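# Unpeg postcards onto the mat, clothespins into box

## Task

Remove every postcard from the line and lay them in a flat stack on the mat, and drop all the clothespins into the box.

## Robot and tools

Robot: two arms, left_arm and right_arm, each with a parallel two-finger gripper and a wrist camera. Scene frame: origin at table-top height, midway between the nominal bases; +x runs out over the table, +z is up, and left_arm sits on the +y side (arm names do not match image sides). Calibrated bases: left_arm near (-0.003, +0.363, +0.024) m, right_arm near (-0.029, -0.369, +0.029) m, both facing almost straight along +x. A two-camera stand is fixed behind the arms. Fingers point along the gripper's +z and close along its y. end_effector_position is the point between the pads, about 1 cm short of the tips. Reported hand positions and orientations may be off by a few cm, more at long reach; joint friction and weight can leave a gripper low, short or tilted, so check and correct after each move.

One 14-number row covers both arms: left_arm dx, dy, dz, rx, ry, rz, opening, then right_arm's seven in the same order. All numbers lie in [-1, 1]. dx, dy, dz are offsets along scene axes, scaled so 1.0 = 0.6 m; rx, ry, rz form one rotation vector about the hand's position, 1.0 = 180 degrees. These six are offsets from the arm's Hand target at the start of the action or move, not absolute poses; every row counts from that same start, and repeating an offset moves it further. Sending six zeros re-commands the current Hand target. Opening is absolute, not an offset: +1 fully open (0.093 m), -1 closed. A 0 is a real command, so to leave a gripper alone resend its current value (see Tool commands in the result).

execute_actions(actions, cameras): actions is a list of actions; each action is a list of up to 15 rows, one per 1/30 s step; a short action repeats its final row to fill 15 steps. An empty list returns state plus all camera images. cameras picks names from cam_high, cam_low, cam_left_wrist, cam_right_wrist, ["all"] or []; an unknown name voids the call.

move(target, speed, blend, opening_speed, grip_force, blocking, cameras): target is one 14-number row or a list of up to 15 rows, every row an offset from the same starting Hand targets. Grippers travel straight lines, all finishing together, minimum 0.5 s, cut off at 10 s total. speed is m/s per arm path, 0.002 to 2.9 (default 0.25), one value or one per target; rotations are capped at twice that in rad/s. blend (m) rounds corners at intermediate targets; 0 stops at each. opening_speed (per second on the -1..+1 scale, at least 0.2) makes finger changes gradual. grip_force, newtons per pad, 10 to 50, one value or one per arm; it persists; lower force closes slowly (about 16 s at 10). blocking=false returns after about 0.5 s while the move continues. The path does not avoid obstacles or the other arm; faster motion means more lag, overshoot and harder contact. Avoid paths near an arm's own base. The result adds a move: line: done (within 10 mm and 2 degrees), off_target, moving, held, fault, plus limits such as paced (pose clipped) or held (steps withheld).

wait(seconds 0 to 10): lets time pass holding commands; a running move continues. stop(): brakes a running move, needing some distance. zoom_image(camera, region [x0, y0, x1, y1]): enlarges part of that camera's newest image, pixels from top-left, region at most 504 by 504; images are 896x504. read_manual(section) returns only licence text. finished_scene(scene 1 or 2) ends the scene for good; the goal must then hold without the robot.

Results: end_effector_position (m) and end_effector_quat_wxyz in the scene frame; Hand target, the last commanded pose after clipping, from which next offsets count; a gripper often rests short of it, and the next command (even zeros) re-requests it, otherwise send the gap as an offset. Orientation commands are clipped to within 40 degrees of the measured one each step. grip_measured is the finger motor on the -1..+1 scale: pads meet near -0.94, and each mm of object width adds about 0.0208; readings may be up to 0.02 high. Closing on nothing and on a thin rigid part look alike, so confirm grasps visually. To grip firmly send about 0.24 below the width reading; to hold, keep sending it; to release, send well above the width reading. Joint positions end with the gripper gap in metres. Joint torques include gravity and offsets; joints 1 to 3 wrap at ±28 N m. Joint velocities may read within noise. MOTOR HOT appears at 75 °C; at 90 °C the arm folds and idles for the rest of the scene; at 100 °C it collapses. Holding loads, stretched poses and pushing into unreachable targets heat motors.

Avoid: dropping anything, releasing moving parts, anything leaving the table (fails the task), hard hits on fixed or heavy items, pressing an arm into something (it keeps pushing until commanded back past its gripper), any contact between the two arms or closing one gripper on the other's fingers, and strain on wrist camera cables. Objects may be nudged by outside pushes occasionally. Faster completion, smooth motion and low effort help.

Each tool is called by a JSON object that holds its "api" and its "payload".

## Session

{"api": "execute_actions", "payload": {"actions": []}}

Scene clock: 0.00 s.
left_arm: end_effector_position=(+0.2564, +0.2278, +0.3505) grip_measured=+1.000 end_effector_quat_wxyz=(+0.556, -0.013, +0.829, -0.058) | right_arm: end_effector_position=(+0.2106, -0.0831, +0.3402) grip_measured=+1.000 end_effector_quat_wxyz=(+0.508, -0.115, +0.789, +0.326)
Joint positions: left_arm=[-0.872 0.938 1.104 -0.683 -0.708 -0.474 0.093] | right_arm=[0.991 1.069 0.959 -0.175 0.267 0.504 0.093]
Joint velocities: within noise
Joint torques (N m): no reading
Heat: left arm: 37 °C; right arm: 36 °C.
Hand target: left_arm +0.2558, +0.2295, +0.3609; +0.565, -0.023, +0.822, -0.068 | right_arm +0.2107, -0.0843, +0.3581; +0.523, -0.109, +0.775, +0.338
Tool commands: left_gripper/opening=+1.0 right_gripper/opening=+1.0

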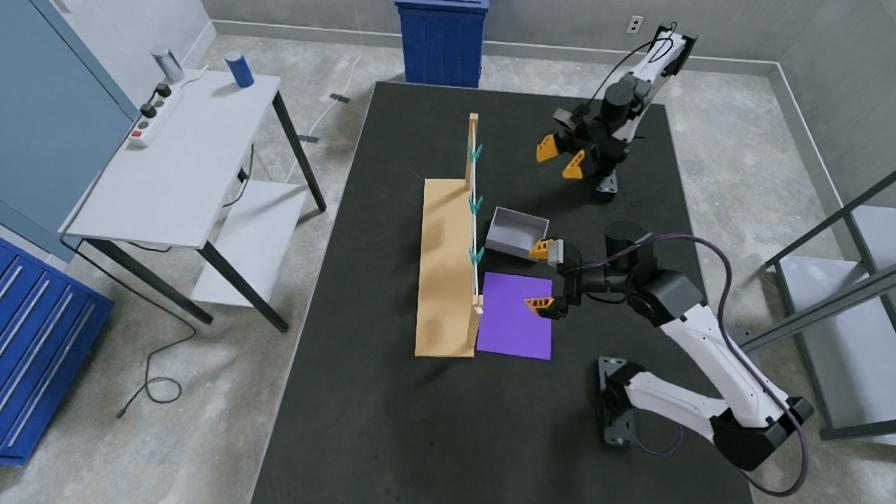

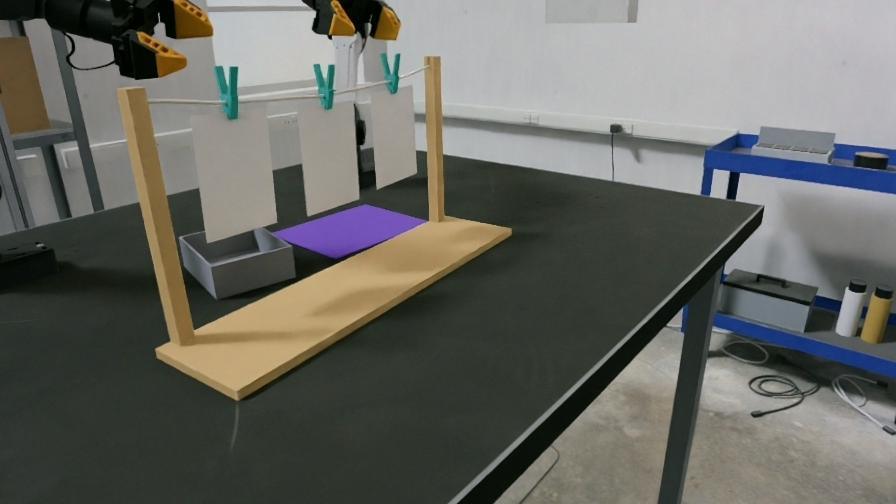

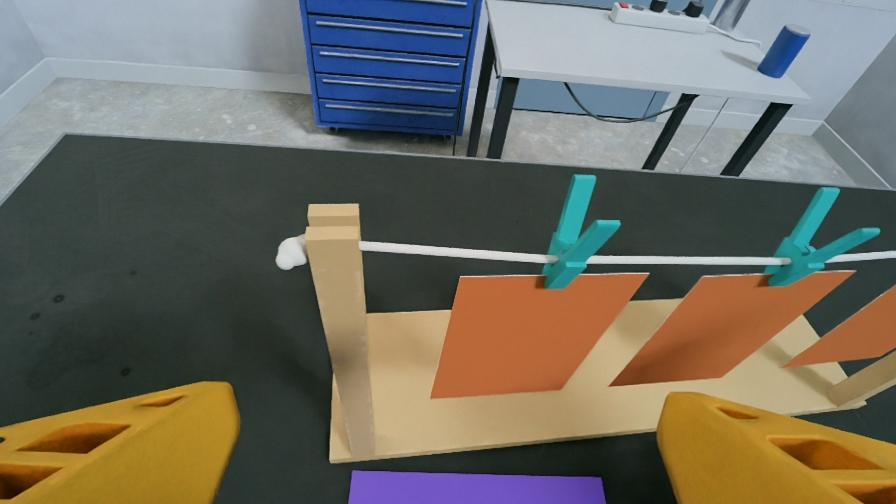

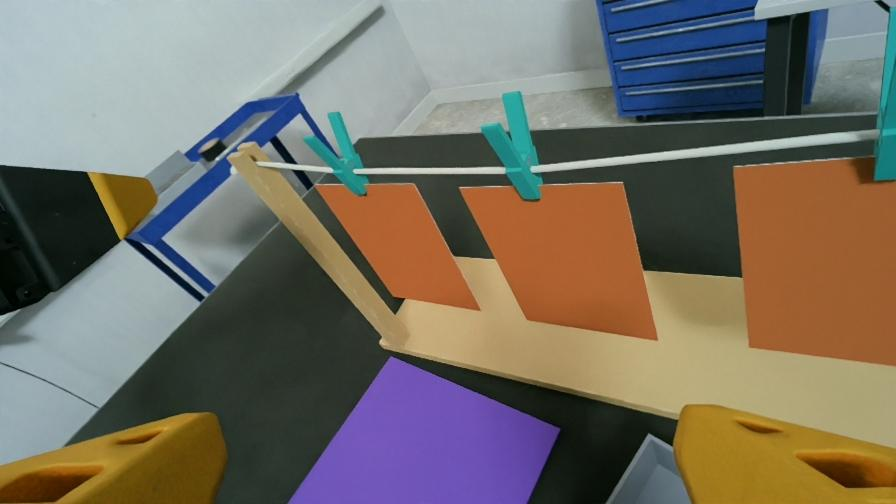

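{"api": "zoom_image", "payload": {"camera": "cam_left_wrist", "region": [500, 150, 896, 410]}}

{"api": "zoom_image", "payload": {"camera": "cam_low", "region": [100, 40, 500, 300]}}

{"api": "zoom_image", "payload": {"camera": "cam_high", "region": [380, 80, 620, 380]}}

{"api": "zoom_image", "payload": {"camera": "cam_right_wrist", "region": [220, 70, 680, 370]}}

Scaled by 1.273 from the camera's 896x504 image, which has a finer 1280x720 frame.

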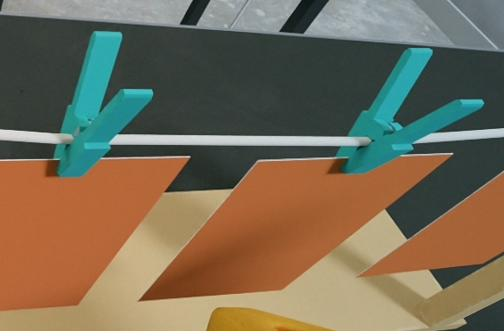

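Scaled by 1.260 from the camera's 896x504 image, which has a finer 1280x720 frame.

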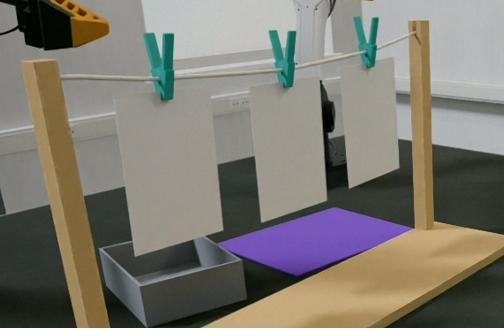

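Scaled by 1.680 from the camera's 896x504 image, which has a finer 1280x720 frame.

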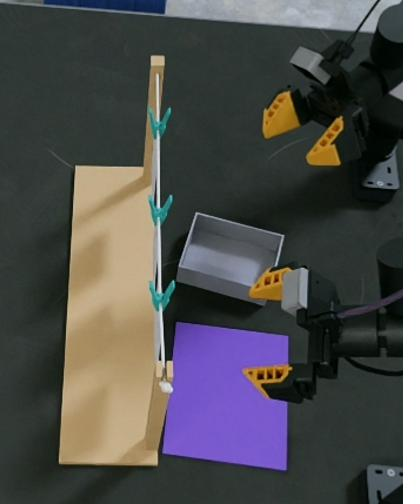

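Scaled by 1.096 from the camera's 896x504 image, which has a finer 1280x720 frame.

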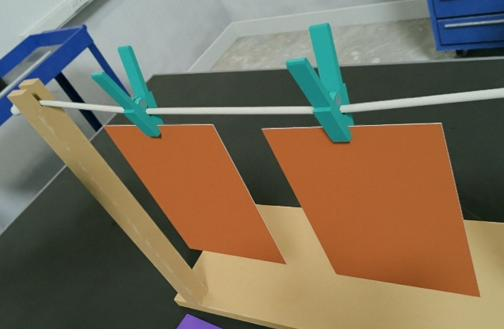

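{"api": "move", "payload": {"target": [-0.0097,-0.1275,-0.035,0.0427,-0.0611,0.0167,1, 0,0,0,0,0,0,1], "cameras": ["all"]}}

Scene clock: 8.27 s.
left_arm: end_effector_position=(+0.2473, +0.1496, +0.3323) grip_measured=+1.000 end_effector_quat_wxyz=(+0.627, +0.027, +0.779, +0.010) | right_arm: end_effector_position=(+0.2106, -0.0831, +0.3402) grip_measured=+1.000 end_effector_quat_wxyz=(+0.508, -0.115, +0.789, +0.326)
Joint positions: left_arm=[-1.191 1.148 1.01 -0.37 -1.114 -0.413 0.093] | right_arm=[0.991 1.069 0.959 -0.175 0.267 0.504 0.093]
Joint torques (N m): left_arm=[-0.44 -3.14 5.34 2.21 -0.7 0.15] | right_arm=[0.14 -3.38 7.98 2.36 0.04 -0.01]
Heat: left arm: 39 °C; right arm: 40 °C.
Hand target: left_arm +0.2500, +0.1530, +0.3399; +0.643, +0.000, +0.766, +0.000 | right_arm +0.2107, -0.0843, +0.3581; +0.523, -0.109, +0.775, +0.338
Off the commanded pose: left_arm 0.009 m, 4 deg | right_arm 0.018 m, 3 deg.
move: off_target (left_arm, right_arm)

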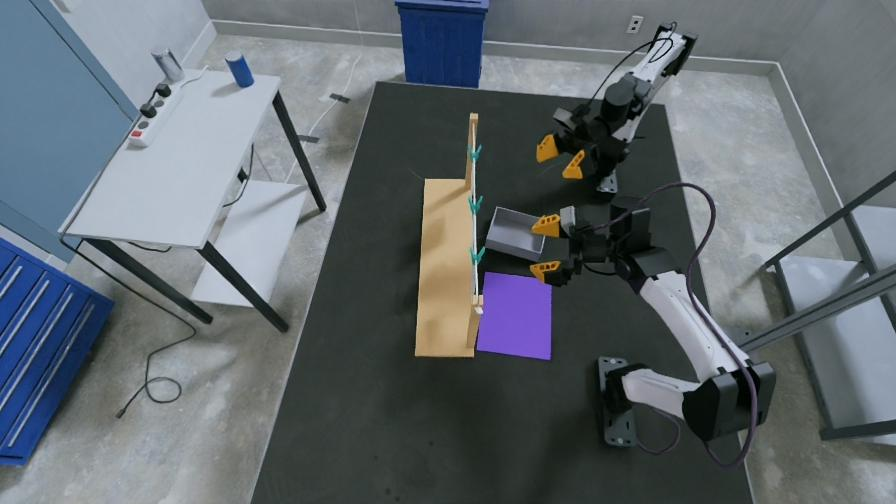

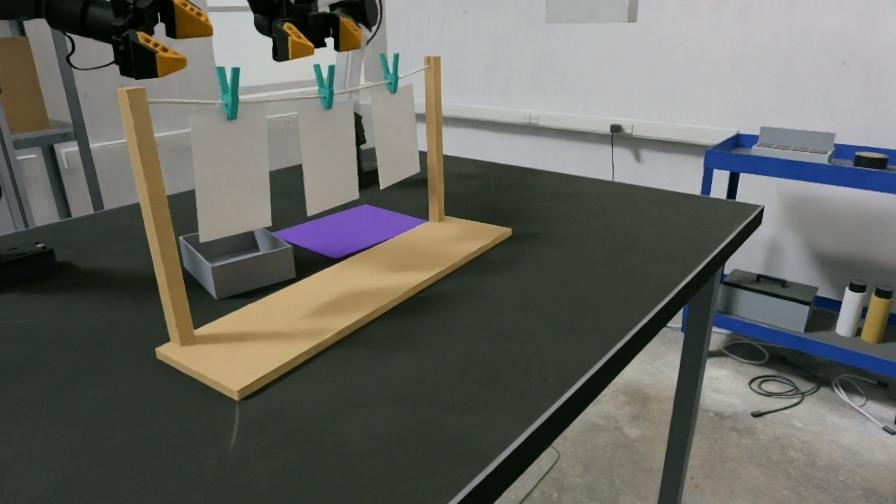

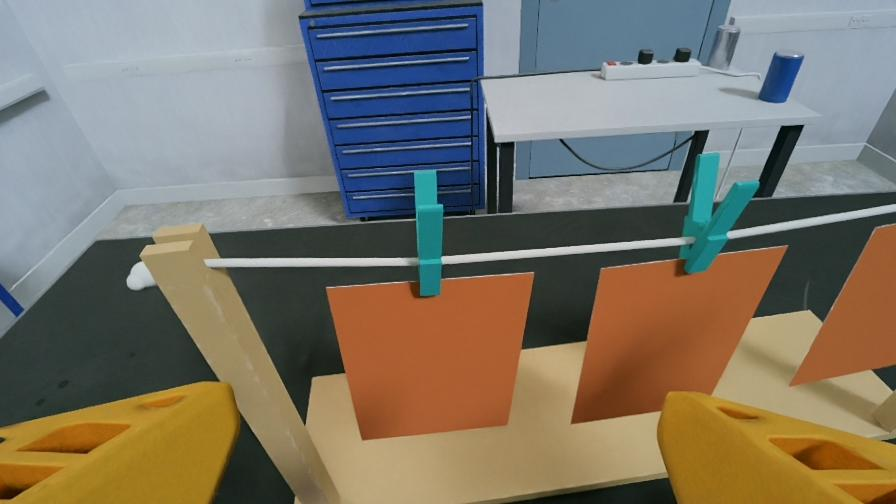

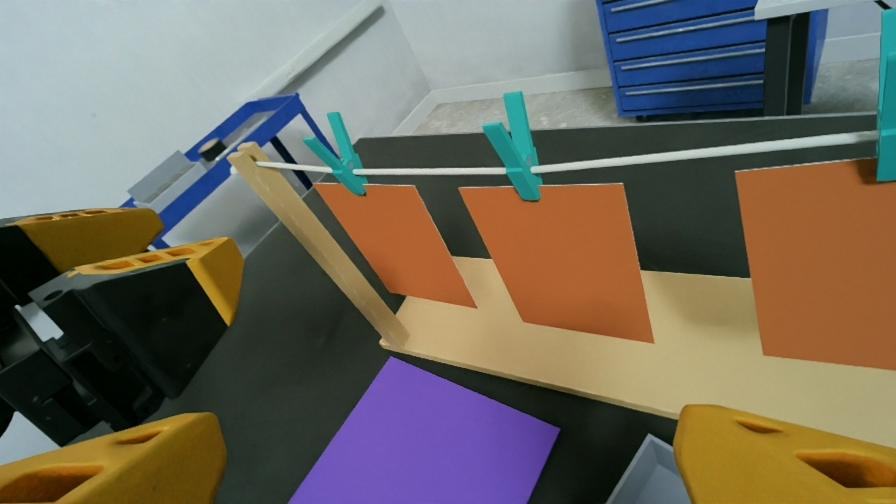

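{"api": "move", "payload": {"target": [0.163,0.0107,-0.032,-0.016,-0.013,0.009,1, -0.12,-0.12,-0.05,0,0,0,1], "cameras": ["cam_low","cam_left_wrist","cam_right_wrist"]}}

Scene clock: 10.77 s.
left_arm: end_effector_position=(+0.3448, +0.1622, +0.3162) grip_measured=+1.000 end_effector_quat_wxyz=(+0.644, -0.016, +0.765, +0.007) | right_arm: end_effector_position=(+0.1359, -0.1532, +0.3406) grip_measured=+1.000 end_effector_quat_wxyz=(+0.528, -0.113, +0.761, +0.359)
Joint positions: left_arm=[-0.855 1.314 0.958 0.091 -0.863 -0.214 0.093] | right_arm=[1.177 0.615 0.746 -0.333 0.426 0.535 0.093]
Joint torques (N m): left_arm=[0.27 -3.41 5.52 2.54 -0.1 0.19] | right_arm=[0.61 0.51 5.29 1.81 0.25 0.14]
Heat: left arm: 40 °C; right arm: 40 °C.
Hand target: left_arm +0.3478, +0.1594, +0.3207; +0.658, -0.027, +0.752, -0.010 | right_arm +0.1387, -0.1563, +0.3281; +0.523, -0.109, +0.775, +0.338
Off the commanded pose: left_arm 0.006 m, 3 deg | right_arm 0.013 m, 3 deg.
move: off_target (left_arm, right_arm)
Images, in order (width x height): cam_low 896x504, cam_left_wrist 896x504, cam_right_wrist 896x504.

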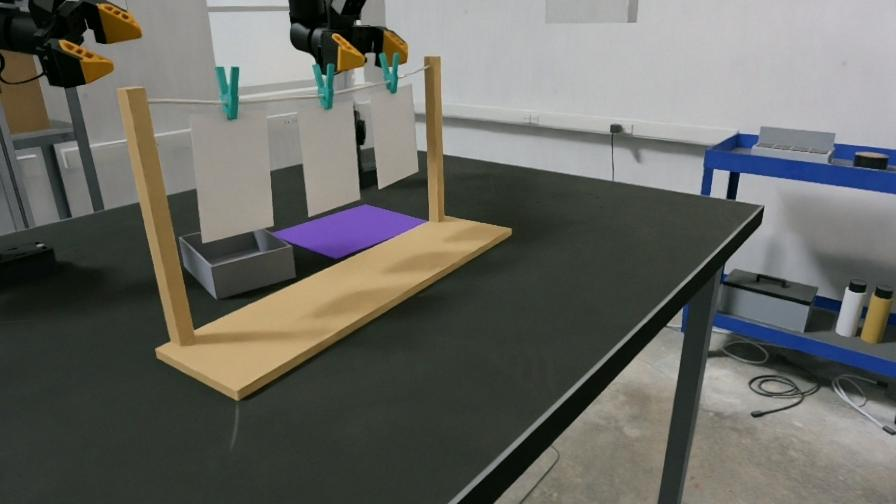

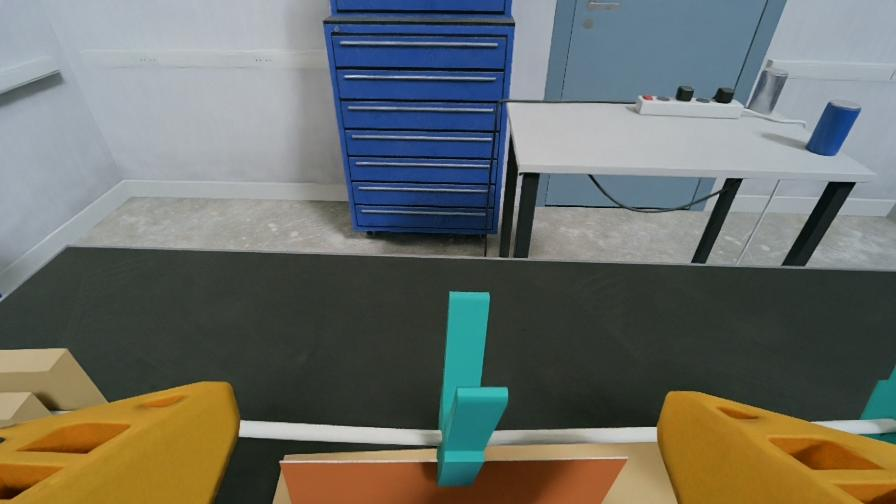

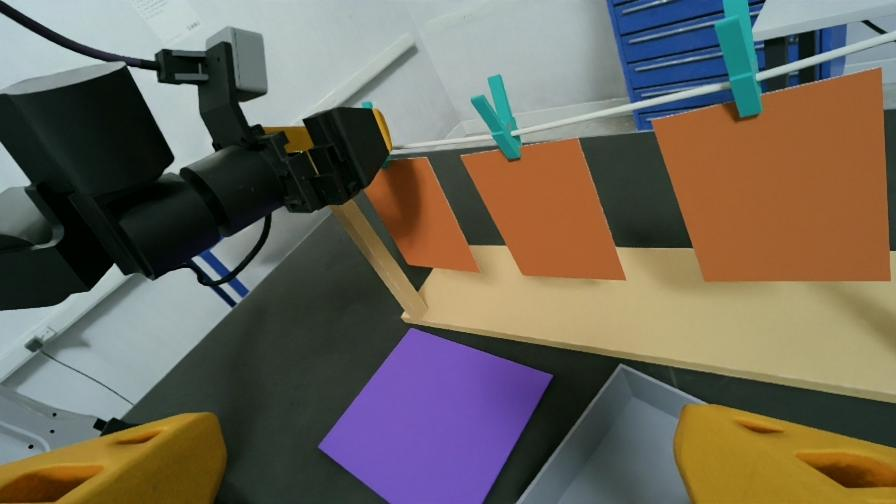

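{"api": "move", "payload": {"target": [0.055,-0.0067,-0.03,0,0,0,1, 0,0,0,0,0,0,1], "speed": 0.1, "cameras": ["cam_low","cam_left_wrist"]}}

Scene clock: 12.43 s.
left_arm: end_effector_position=(+0.3748, +0.1596, +0.2982) grip_measured=+1.000 end_effector_quat_wxyz=(+0.648, -0.022, +0.761, +0.012) | right_arm: end_effector_position=(+0.1359, -0.1532, +0.3406) grip_measured=+1.000 end_effector_quat_wxyz=(+0.528, -0.113, +0.761, +0.359)
Joint positions: left_arm=[-0.792 1.424 0.958 0.229 -0.82 -0.185 0.093] | right_arm=[1.177 0.615 0.746 -0.333 0.426 0.535 0.093]
Joint torques (N m): left_arm=[0.21 -3.73 6.49 2.4 0.13 0.09] | right_arm=[0.69 0.43 5.26 1.82 0.26 0.13]
Heat: left arm: 40 °C; right arm: 40 °C.
Hand target: left_arm +0.3808, +0.1554, +0.3027; +0.658, -0.027, +0.752, -0.010 | right_arm +0.1387, -0.1563, +0.3281; +0.523, -0.109, +0.775, +0.338
Off the commanded pose: left_arm 0.009 m, 3 deg | right_arm 0.013 m, 3 deg.
move: off_target (left_arm, right_arm)
Images, in order (width x height): cam_low 896x504, cam_left_wrist 896x504.

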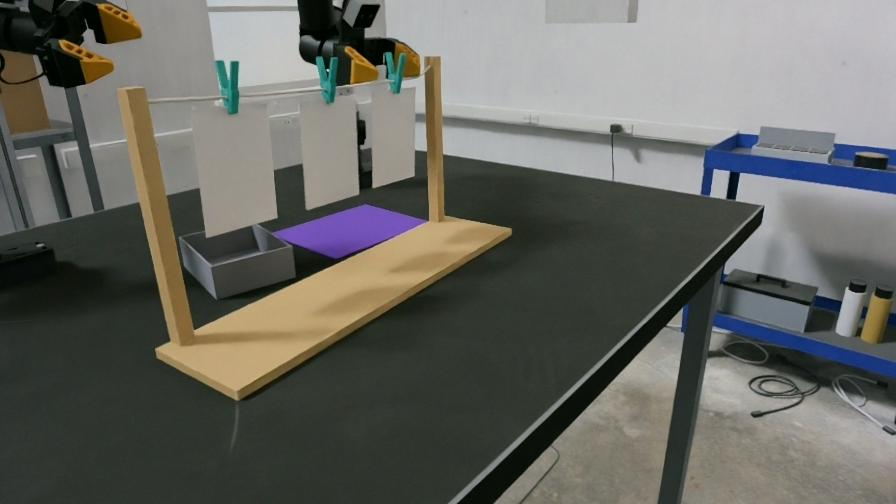

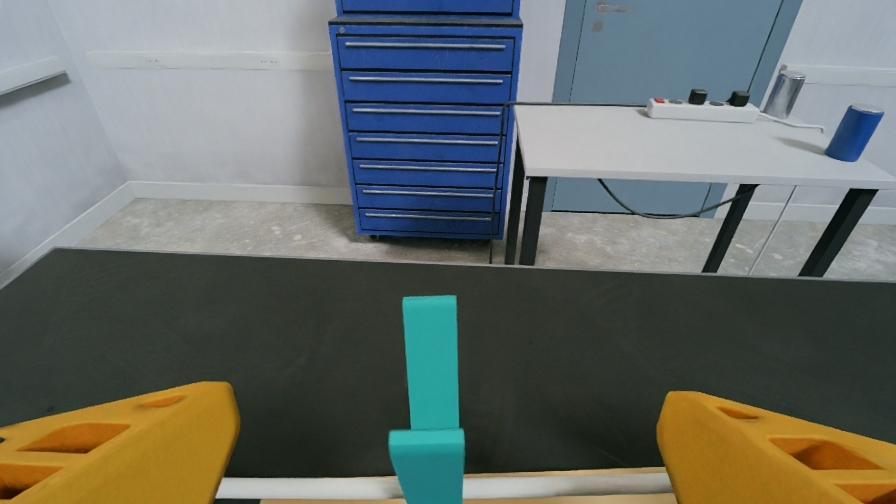

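{"api": "move", "payload": {"target": [0.006,-0.003,0.012,0,0,0,1, 0,0,0,0,0,0,1], "speed": 0.1, "cameras": ["cam_low","cam_left_wrist"]}}

Scene clock: 13.67 s.
left_arm: end_effector_position=(+0.3755, +0.1597, +0.2973) grip_measured=+1.000 end_effector_quat_wxyz=(+0.647, -0.020, +0.762, +0.015) | right_arm: end_effector_position=(+0.1359, -0.1532, +0.3406) grip_measured=+1.000 end_effector_quat_wxyz=(+0.528, -0.113, +0.761, +0.359)
Joint positions: left_arm=[-0.791 1.427 0.958 0.231 -0.82 -0.178 0.093] | right_arm=[1.177 0.615 0.746 -0.333 0.426 0.535 0.093]
Joint torques (N m): left_arm=[0.34 -3.47 9.17 2.18 0.18 0.05] | right_arm=[0.61 0.53 5.27 1.81 0.27 0.14]
Heat: left arm: 41 °C; right arm: 40 °C.
Hand target: left_arm +0.3844, +0.1536, +0.3099; +0.658, -0.027, +0.752, -0.010 | right_arm +0.1387, -0.1563, +0.3281; +0.523, -0.109, +0.775, +0.338
Off the commanded pose: left_arm 0.017 m, 3 deg | right_arm 0.013 m, 3 deg.
move: off_target (left_arm, right_arm)
Images, in order (width x height): cam_low 896x504, cam_left_wrist 896x504.

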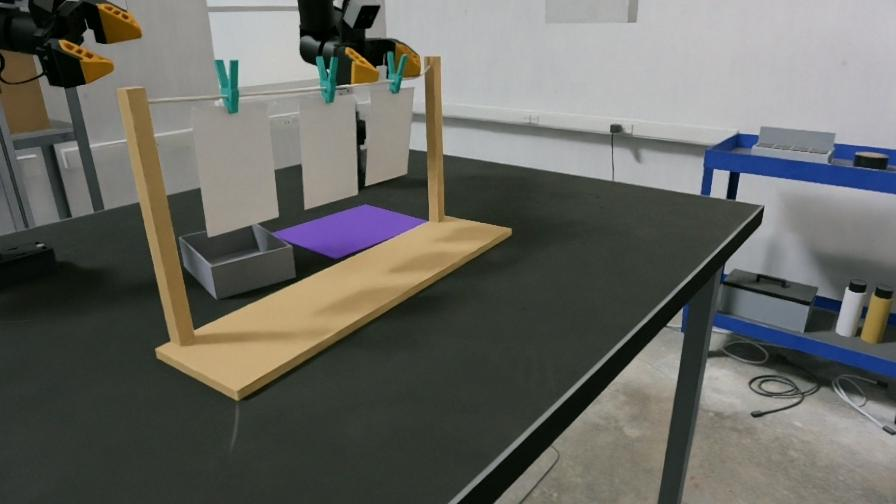

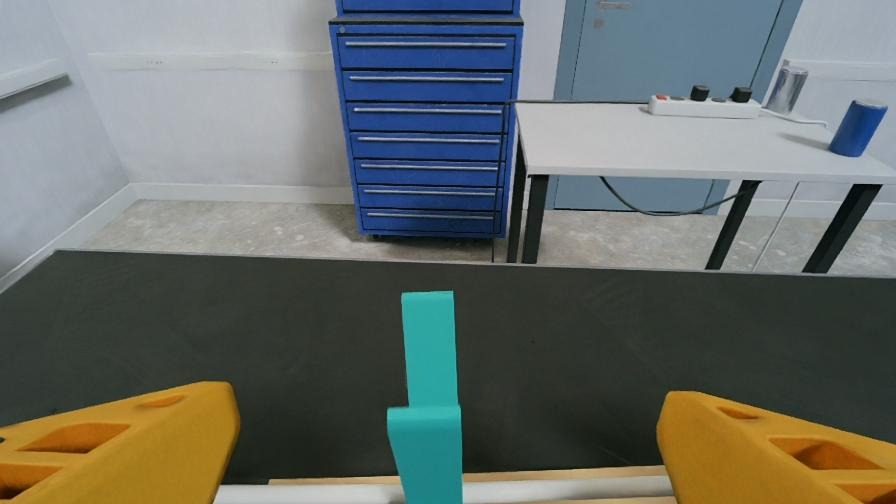

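{"api": "wait", "payload": {"seconds": 0.3, "cameras": ["cam_right_wrist","cam_low"]}}

{"api": "zoom_image", "payload": {"camera": "cam_low", "region": [260, 20, 460, 130]}}

{"api": "zoom_image", "payload": {"camera": "cam_right_wrist", "region": [180, 30, 620, 290]}}

Scene clock: 14.23 s.
left_arm: end_effector_position=(+0.3755, +0.1597, +0.2973) grip_measured=+1.000 end_effector_quat_wxyz=(+0.647, -0.020, +0.762, +0.015) | right_arm: end_effector_position=(+0.1359, -0.1532, +0.3406) grip_measured=+1.000 end_effector_quat_wxyz=(+0.528, -0.113, +0.761, +0.359)
Joint positions: left_arm=[-0.791 1.427 0.958 0.231 -0.82 -0.178 0.093] | right_arm=[1.177 0.615 0.746 -0.333 0.426 0.535 0.093]
Joint torques (N m): left_arm=[0.34 -3.45 9.17 2.18 0.17 0.06] | right_arm=[0.57 0.5 5.26 1.82 0.26 0.14]
Heat: left arm: 41 °C; right arm: 40 °C.
Hand target: left_arm +0.3844, +0.1536, +0.3099; +0.658, -0.027, +0.752, -0.010 | right_arm +0.1387, -0.1563, +0.3281; +0.523, -0.109, +0.775, +0.338
Tool commands: left_gripper/opening=+1.0 right_gripper/opening=+1.0
Off the commanded pose: left_arm 0.017 m, 3 deg | right_arm 0.013 m, 3 deg.
wait: 0.30 s; at rest from the start
Images, in order (width x height): cam_low 896x504, cam_right_wrist 896x504.

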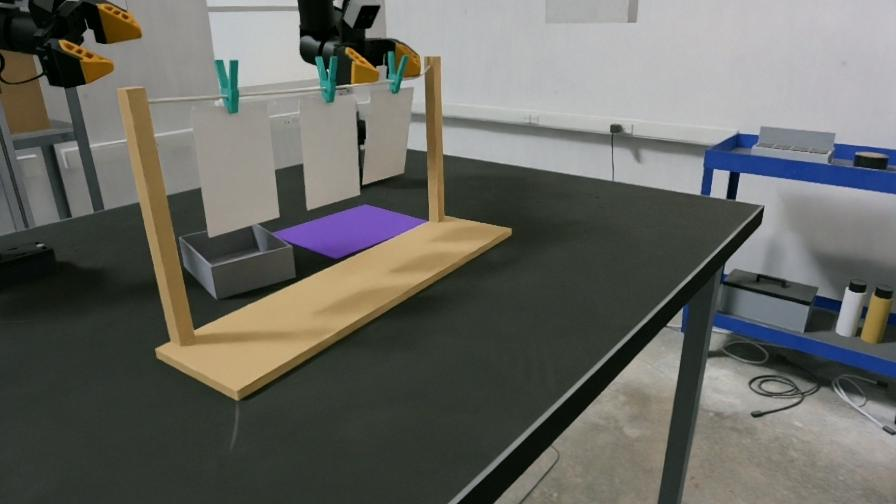

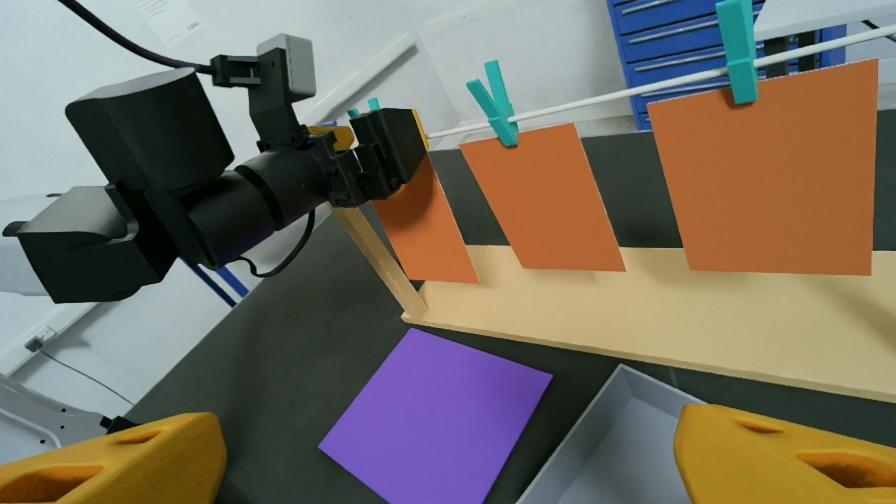

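Scaled by 2.520 from the camera's 896x504 image, which has a finer 1280x720 frame.

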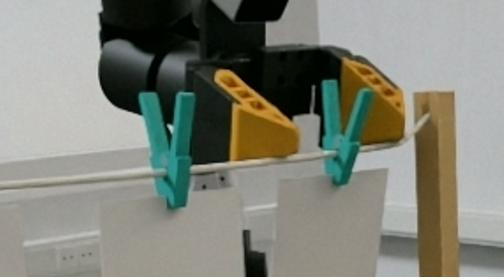

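Scaled by 1.145 from the camera's 896x504 image, which has a finer 1280x720 frame.

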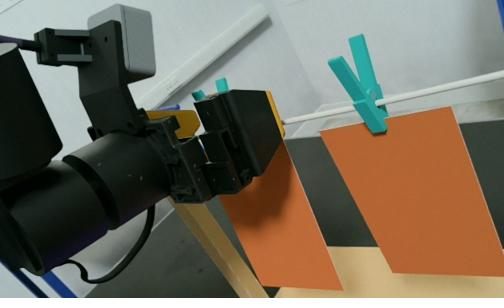

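{"api": "move", "payload": {"target": [0.0,-0.003,0.02,0,0,0,1, 0,0,0,0,0,0,1], "speed": 0.1, "cameras": ["cam_low","cam_left_wrist"]}}

{"api": "zoom_image", "payload": {"camera": "cam_low", "region": [260, 20, 460, 130]}}

Scene clock: 15.43 s.
left_arm: end_effector_position=(+0.3783, +0.1524, +0.3071) grip_measured=+1.000 end_effector_quat_wxyz=(+0.652, -0.016, +0.758, -0.001) | right_arm: end_effector_position=(+0.1359, -0.1532, +0.3406) grip_measured=+1.000 end_effector_quat_wxyz=(+0.528, -0.113, +0.761, +0.359)
Joint positions: left_arm=[-0.791 1.434 0.989 0.229 -0.792 -0.177 0.093] | right_arm=[1.177 0.615 0.746 -0.333 0.426 0.535 0.093]
Joint torques (N m): left_arm=[-0.01 -4.36 10.37 1.74 -0.03 0.05] | right_arm=[0.64 0.53 5.22 1.8 0.25 0.13]
Heat: left arm: 41 °C; right arm: 40 °C.
Hand target: left_arm +0.3844, +0.1518, +0.3219; +0.658, -0.027, +0.752, -0.010 | right_arm +0.1387, -0.1563, +0.3281; +0.523, -0.109, +0.775, +0.338
Off the commanded pose: left_arm 0.016 m, 2 deg | right_arm 0.013 m, 3 deg.
move: off_target (left_arm, right_arm)
Images, in order (width x height): cam_low 896x504, cam_left_wrist 896x504.

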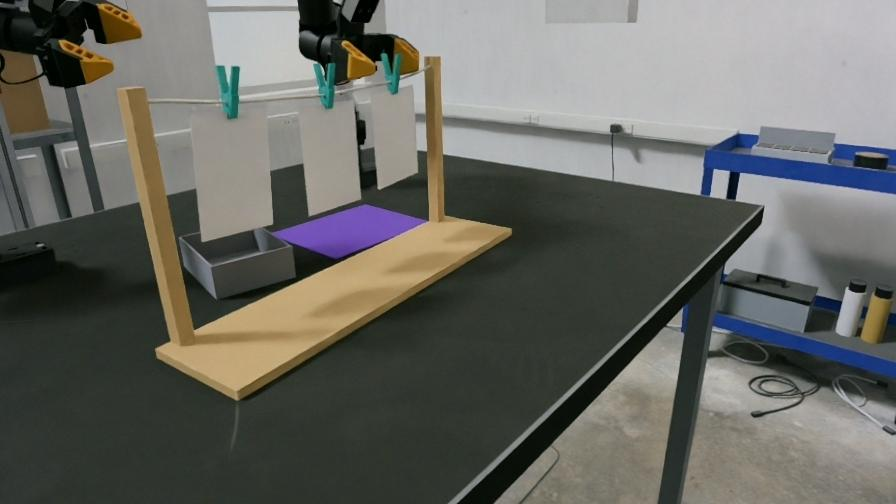

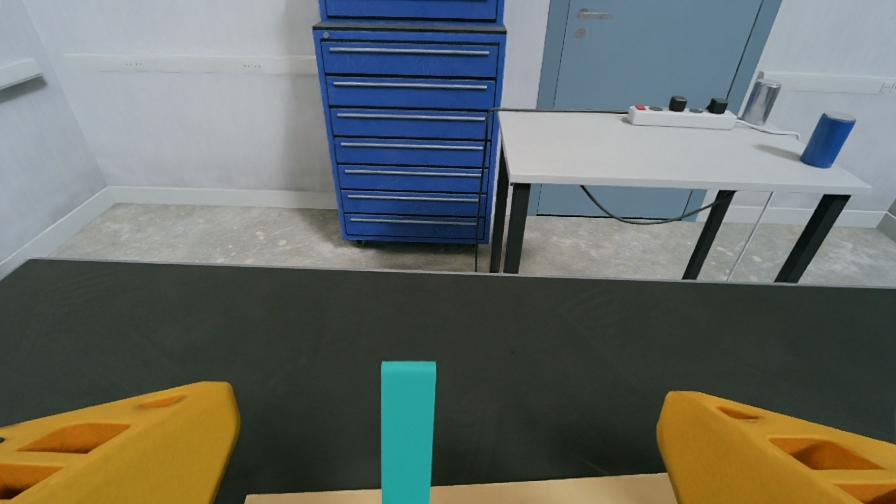

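Scaled by 2.520 from the camera's 896x504 image, which has a finer 1280x720 frame.

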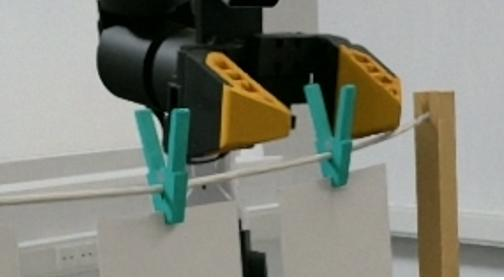

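{"api": "move", "payload": {"target": [0.0,0.012,-0.002,0,0,0,1, 0,0,0,0,0,0,1], "speed": 0.1}}

{"api": "move", "payload": {"target": [0.0,0,0,0,0,0,-1, 0,0,0,0,0,0,1], "speed": 0.1, "grip_force": 30, "cameras": ["cam_low","cam_left_wrist"]}}

{"api": "zoom_image", "payload": {"camera": "cam_low", "region": [260, 20, 460, 130]}}

Scene clock: 16.63 s.
left_arm: end_effector_position=(+0.3812, +0.1551, +0.3067) grip_measured=+1.000 end_effector_quat_wxyz=(+0.651, -0.016, +0.759, -0.002) | right_arm: end_effector_position=(+0.1359, -0.1532, +0.3406) grip_measured=+1.000 end_effector_quat_wxyz=(+0.528, -0.113, +0.761, +0.359)
Joint positions: left_arm=[-0.777 1.434 0.989 0.229 -0.777 -0.177 0.093] | right_arm=[1.177 0.615 0.746 -0.333 0.426 0.535 0.093]
Joint torques (N m): left_arm=[0.23 -5.79 8.81 1.8 -0.02 0.11] | right_arm=[0.68 0.55 5.26 1.81 0.25 0.15]
Heat: left arm: 41 °C; right arm: 40 °C.
Hand target: left_arm +0.3844, +0.1590, +0.3207; +0.658, -0.027, +0.752, -0.010 | right_arm +0.1387, -0.1563, +0.3281; +0.523, -0.109, +0.775, +0.338
Off the commanded pose: left_arm 0.015 m, 2 deg | right_arm 0.013 m, 3 deg.
move: off_target (left_arm, right_arm)

Scene clock: 21.63 s.
left_arm: end_effector_position=(+0.3847, +0.1611, +0.3066) grip_measured=-0.755 end_effector_quat_wxyz=(+0.651, -0.021, +0.759, +0.002) | right_arm: end_effector_position=(+0.1359, -0.1532, +0.3406) grip_measured=+1.000 end_effector_quat_wxyz=(+0.528, -0.113, +0.761, +0.359)
Joint positions: left_arm=[-0.76 1.434 0.989 0.229 -0.774 -0.177 0.009] | right_arm=[1.177 0.615 0.746 -0.333 0.426 0.535 0.093]
Joint velocities: left_arm=[0.012 -0.017 0.012 -0.007 0.022 -0.037 -0.009] | right_arm=[within noise]
Joint torques (N m): left_arm=[-0.1 -5.79 8.8 1.81 -0.05 0.09] | right_arm=[0.61 0.5 5.24 1.82 0.26 0.14]
Heat: left arm: 41 °C; right arm: 40 °C.
Hand target: left_arm +0.3844, +0.1590, +0.3207; +0.658, -0.027, +0.752, -0.010 | right_arm +0.1387, -0.1563, +0.3281; +0.523, -0.109, +0.775, +0.338
Off the commanded pose: left_arm 0.014 m, 2 deg | right_arm 0.013 m, 3 deg.
grip_force (N): 30, 30
move: moving (left_arm; no rest 5 s after the path's end), off_target (right_arm)
Images, in order (width x height): cam_low 896x504, cam_left_wrist 896x504.

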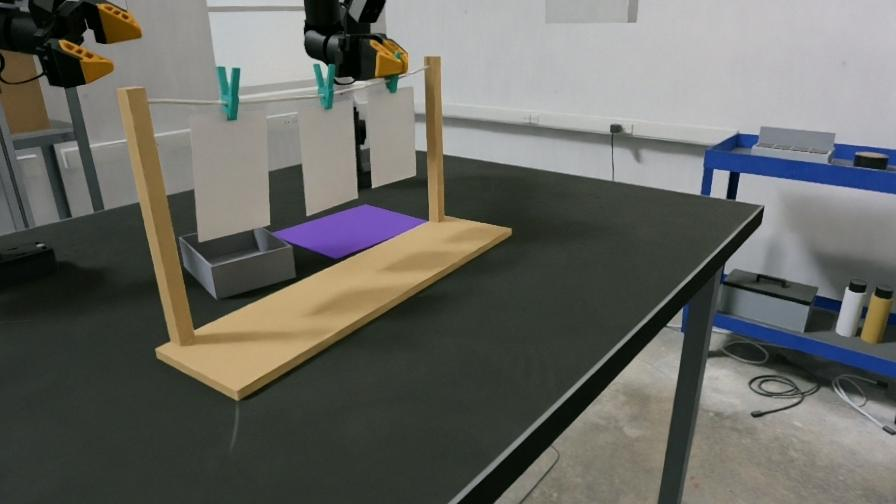

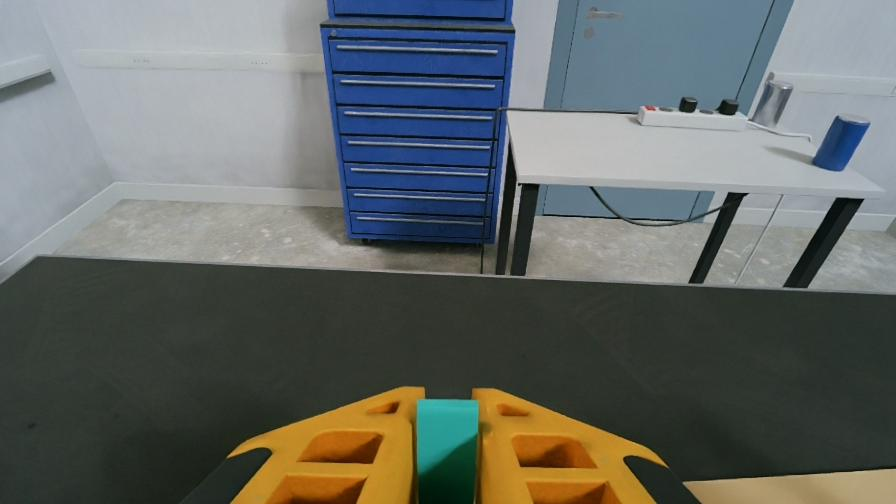

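Scaled by 2.520 from the camera's 896x504 image, which has a finer 1280x720 frame.

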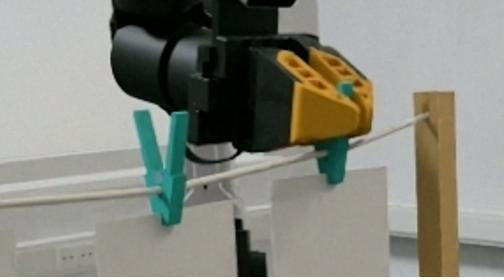

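{"api": "move", "payload": {"target": [[0.0317,0,-0.018,0,0.1944,0,-1, 0,0,0,0,0,0,1],[0.0477,0,-0.045,0,0.3611,0,-1, 0,0,0,0,0,0,1]], "speed": 0.1, "blend": 0.01, "cameras": ["all"]}}

Scene clock: 28.30 s.
left_arm: end_effector_position=(+0.4124, +0.1623, +0.2874) grip_measured=-0.810 end_effector_quat_wxyz=(+0.217, -0.026, +0.976, -0.022) | right_arm: end_effector_position=(+0.1359, -0.1532, +0.3406) grip_measured=+1.000 end_effector_quat_wxyz=(+0.528, -0.113, +0.761, +0.359)
Joint positions: left_arm=[-0.524 2.135 2.515 -1.549 -0.183 -0.533 0.006] | right_arm=[1.177 0.615 0.746 -0.333 0.426 0.535 0.093]
Joint torques (N m): left_arm=[0.02 -7.79 8.27 0.92 0 0.22] | right_arm=[0.65 0.51 5.23 1.81 0.26 0.14]
Heat: left arm: 42 °C; right arm: 40 °C.
Hand target: left_arm +0.4130, +0.1590, +0.2937; +0.151, -0.028, +0.988, +0.006 | right_arm +0.1387, -0.1563, +0.3281; +0.523, -0.109, +0.775, +0.338
Off the commanded pose: left_arm 0.007 m, 8 deg | right_arm 0.013 m, 3 deg.
joint sent to its limit (left arm) — joint 4 (wrist pitch), lower limit. The joint targets are off in position and orientation.
grip_force (N): 30, 30
move: off_target (left_arm, right_arm)

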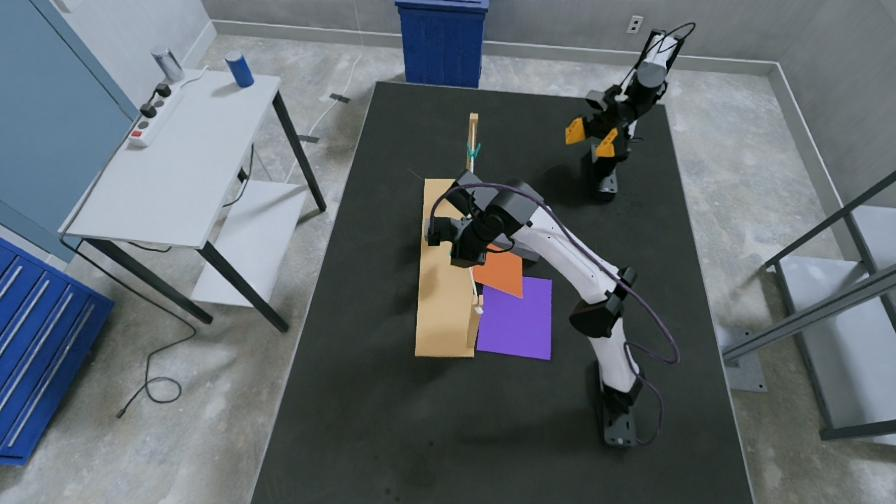

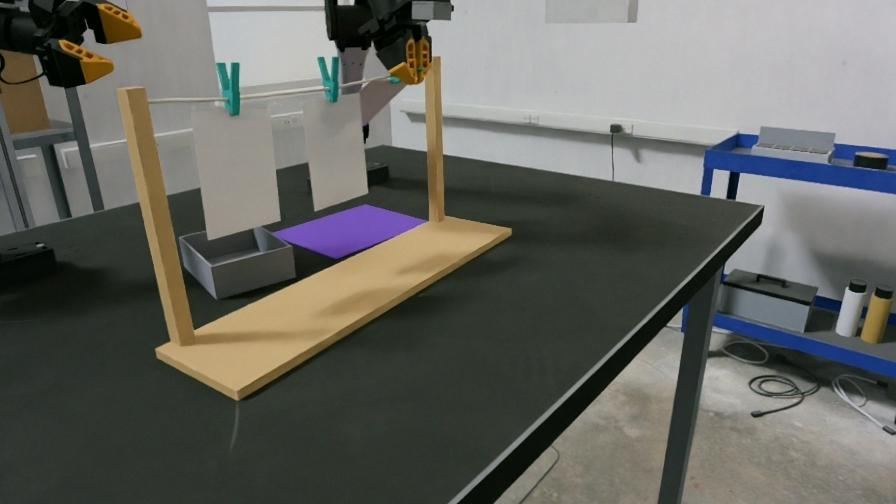

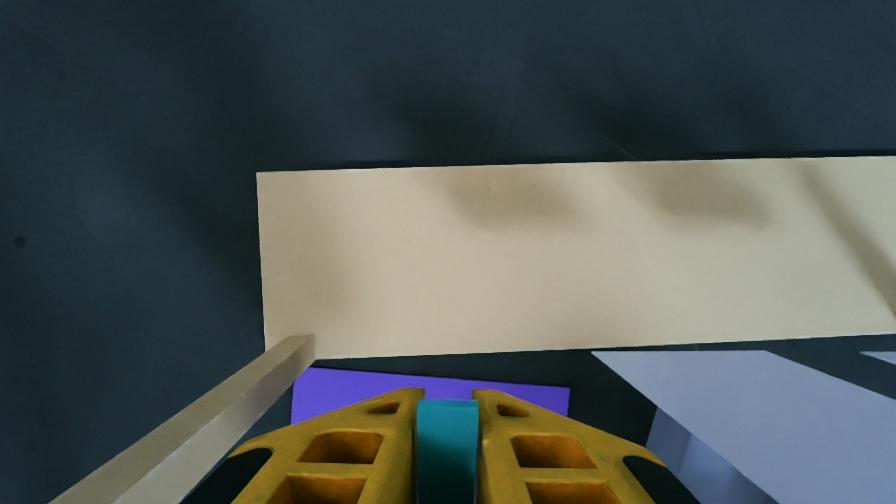

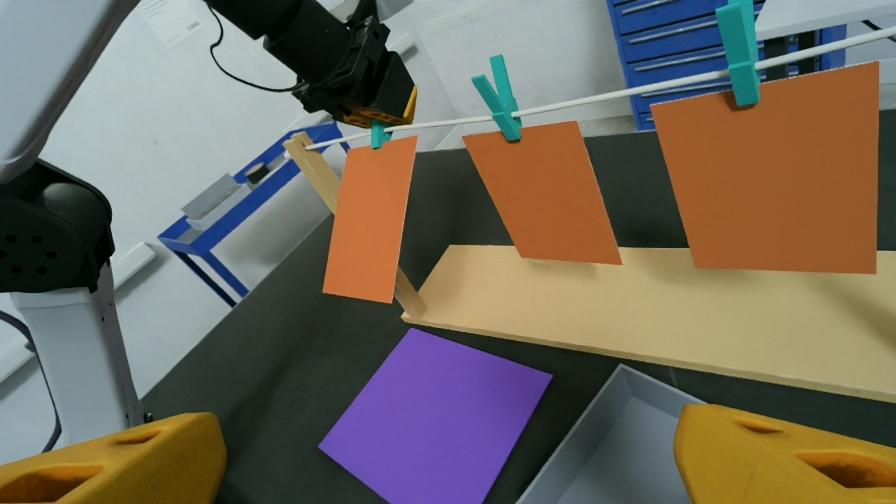

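{"api": "move", "payload": {"target": [0,0,0,0,0,0,-1, 0.0355,0.26,-0.28,0.294,0.0187,0.0713,1], "speed": 0.2, "cameras": ["cam_high","cam_low","cam_right_wrist"]}}

Scene clock: 33.37 s.
left_arm: end_effector_position=(+0.4124, +0.1623, +0.2874) grip_measured=-0.810 end_effector_quat_wxyz=(+0.217, -0.026, +0.976, -0.022) | right_arm: end_effector_position=(+0.1583, -0.0073, +0.1322) grip_measured=+1.000 end_effector_quat_wxyz=(+0.384, +0.059, +0.726, +0.566)
Joint positions: left_arm=[-0.524 2.135 2.515 -1.549 -0.183 -0.533 0.006] | right_arm=[1.229 1.908 0.351 1.491 0.337 1.078 0.093]
Joint torques (N m): left_arm=[-0.02 -7.82 8.28 0.91 0.01 0.22] | right_arm=[0.68 -5.53 4.9 2.99 0.21 0.12]
Heat: left arm: 42 °C; right arm: 42 °C.
Hand target: left_arm +0.4130, +0.1590, +0.2937; +0.151, -0.028, +0.988, +0.006 | right_arm +0.1600, -0.0003, +0.1601; +0.455, +0.062, +0.542, +0.704
Off the commanded pose: left_arm 0.007 m, 8 deg | right_arm 0.029 m, 28 deg.
joint sent to its limit (left arm) — joint 4 (wrist pitch), lower limit. The joint targets are off in position and orientation.
joint sent to its limit (right arm) — joint 4 (wrist pitch), upper limit. The joint targets are off in position and orientation.
grip_force (N): 30, 30
move: off_target (left_arm, right_arm)
Images, in order (width x height): cam_high 896x504, cam_low 896x504, cam_right_wrist 896x504.

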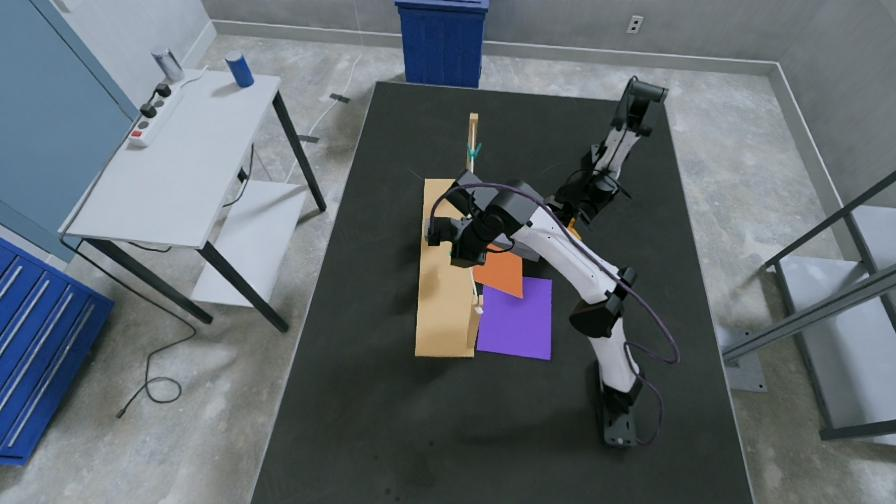

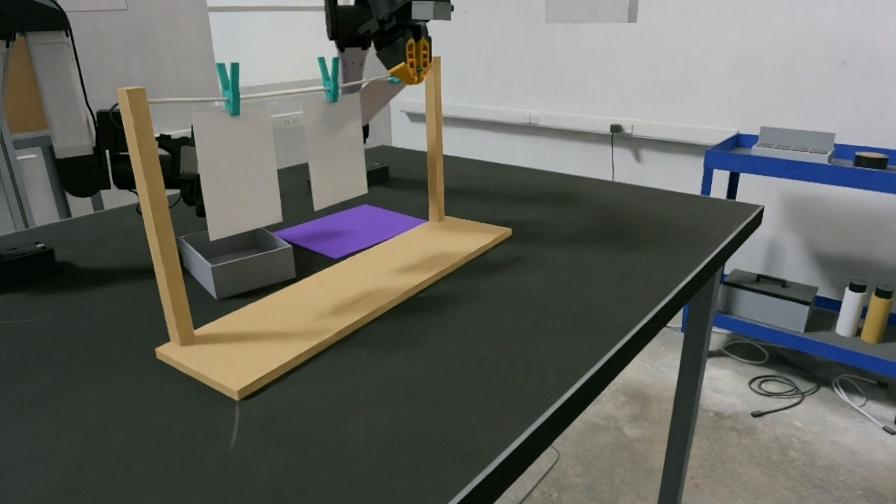

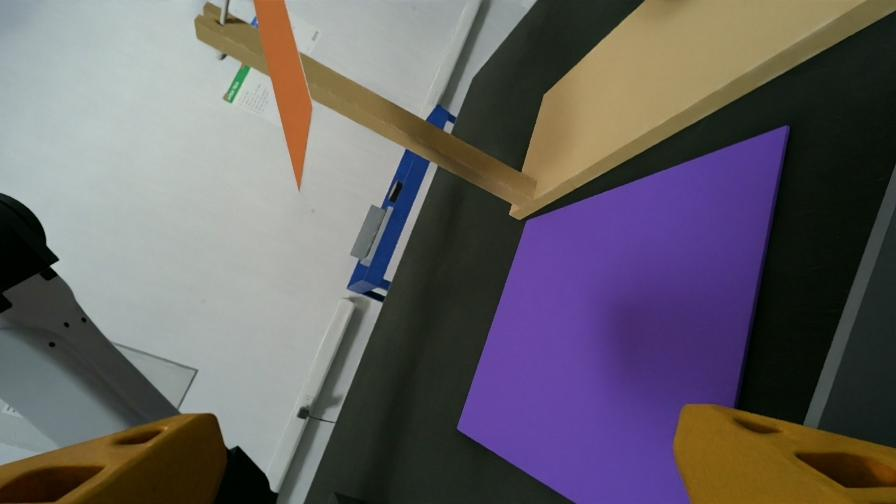

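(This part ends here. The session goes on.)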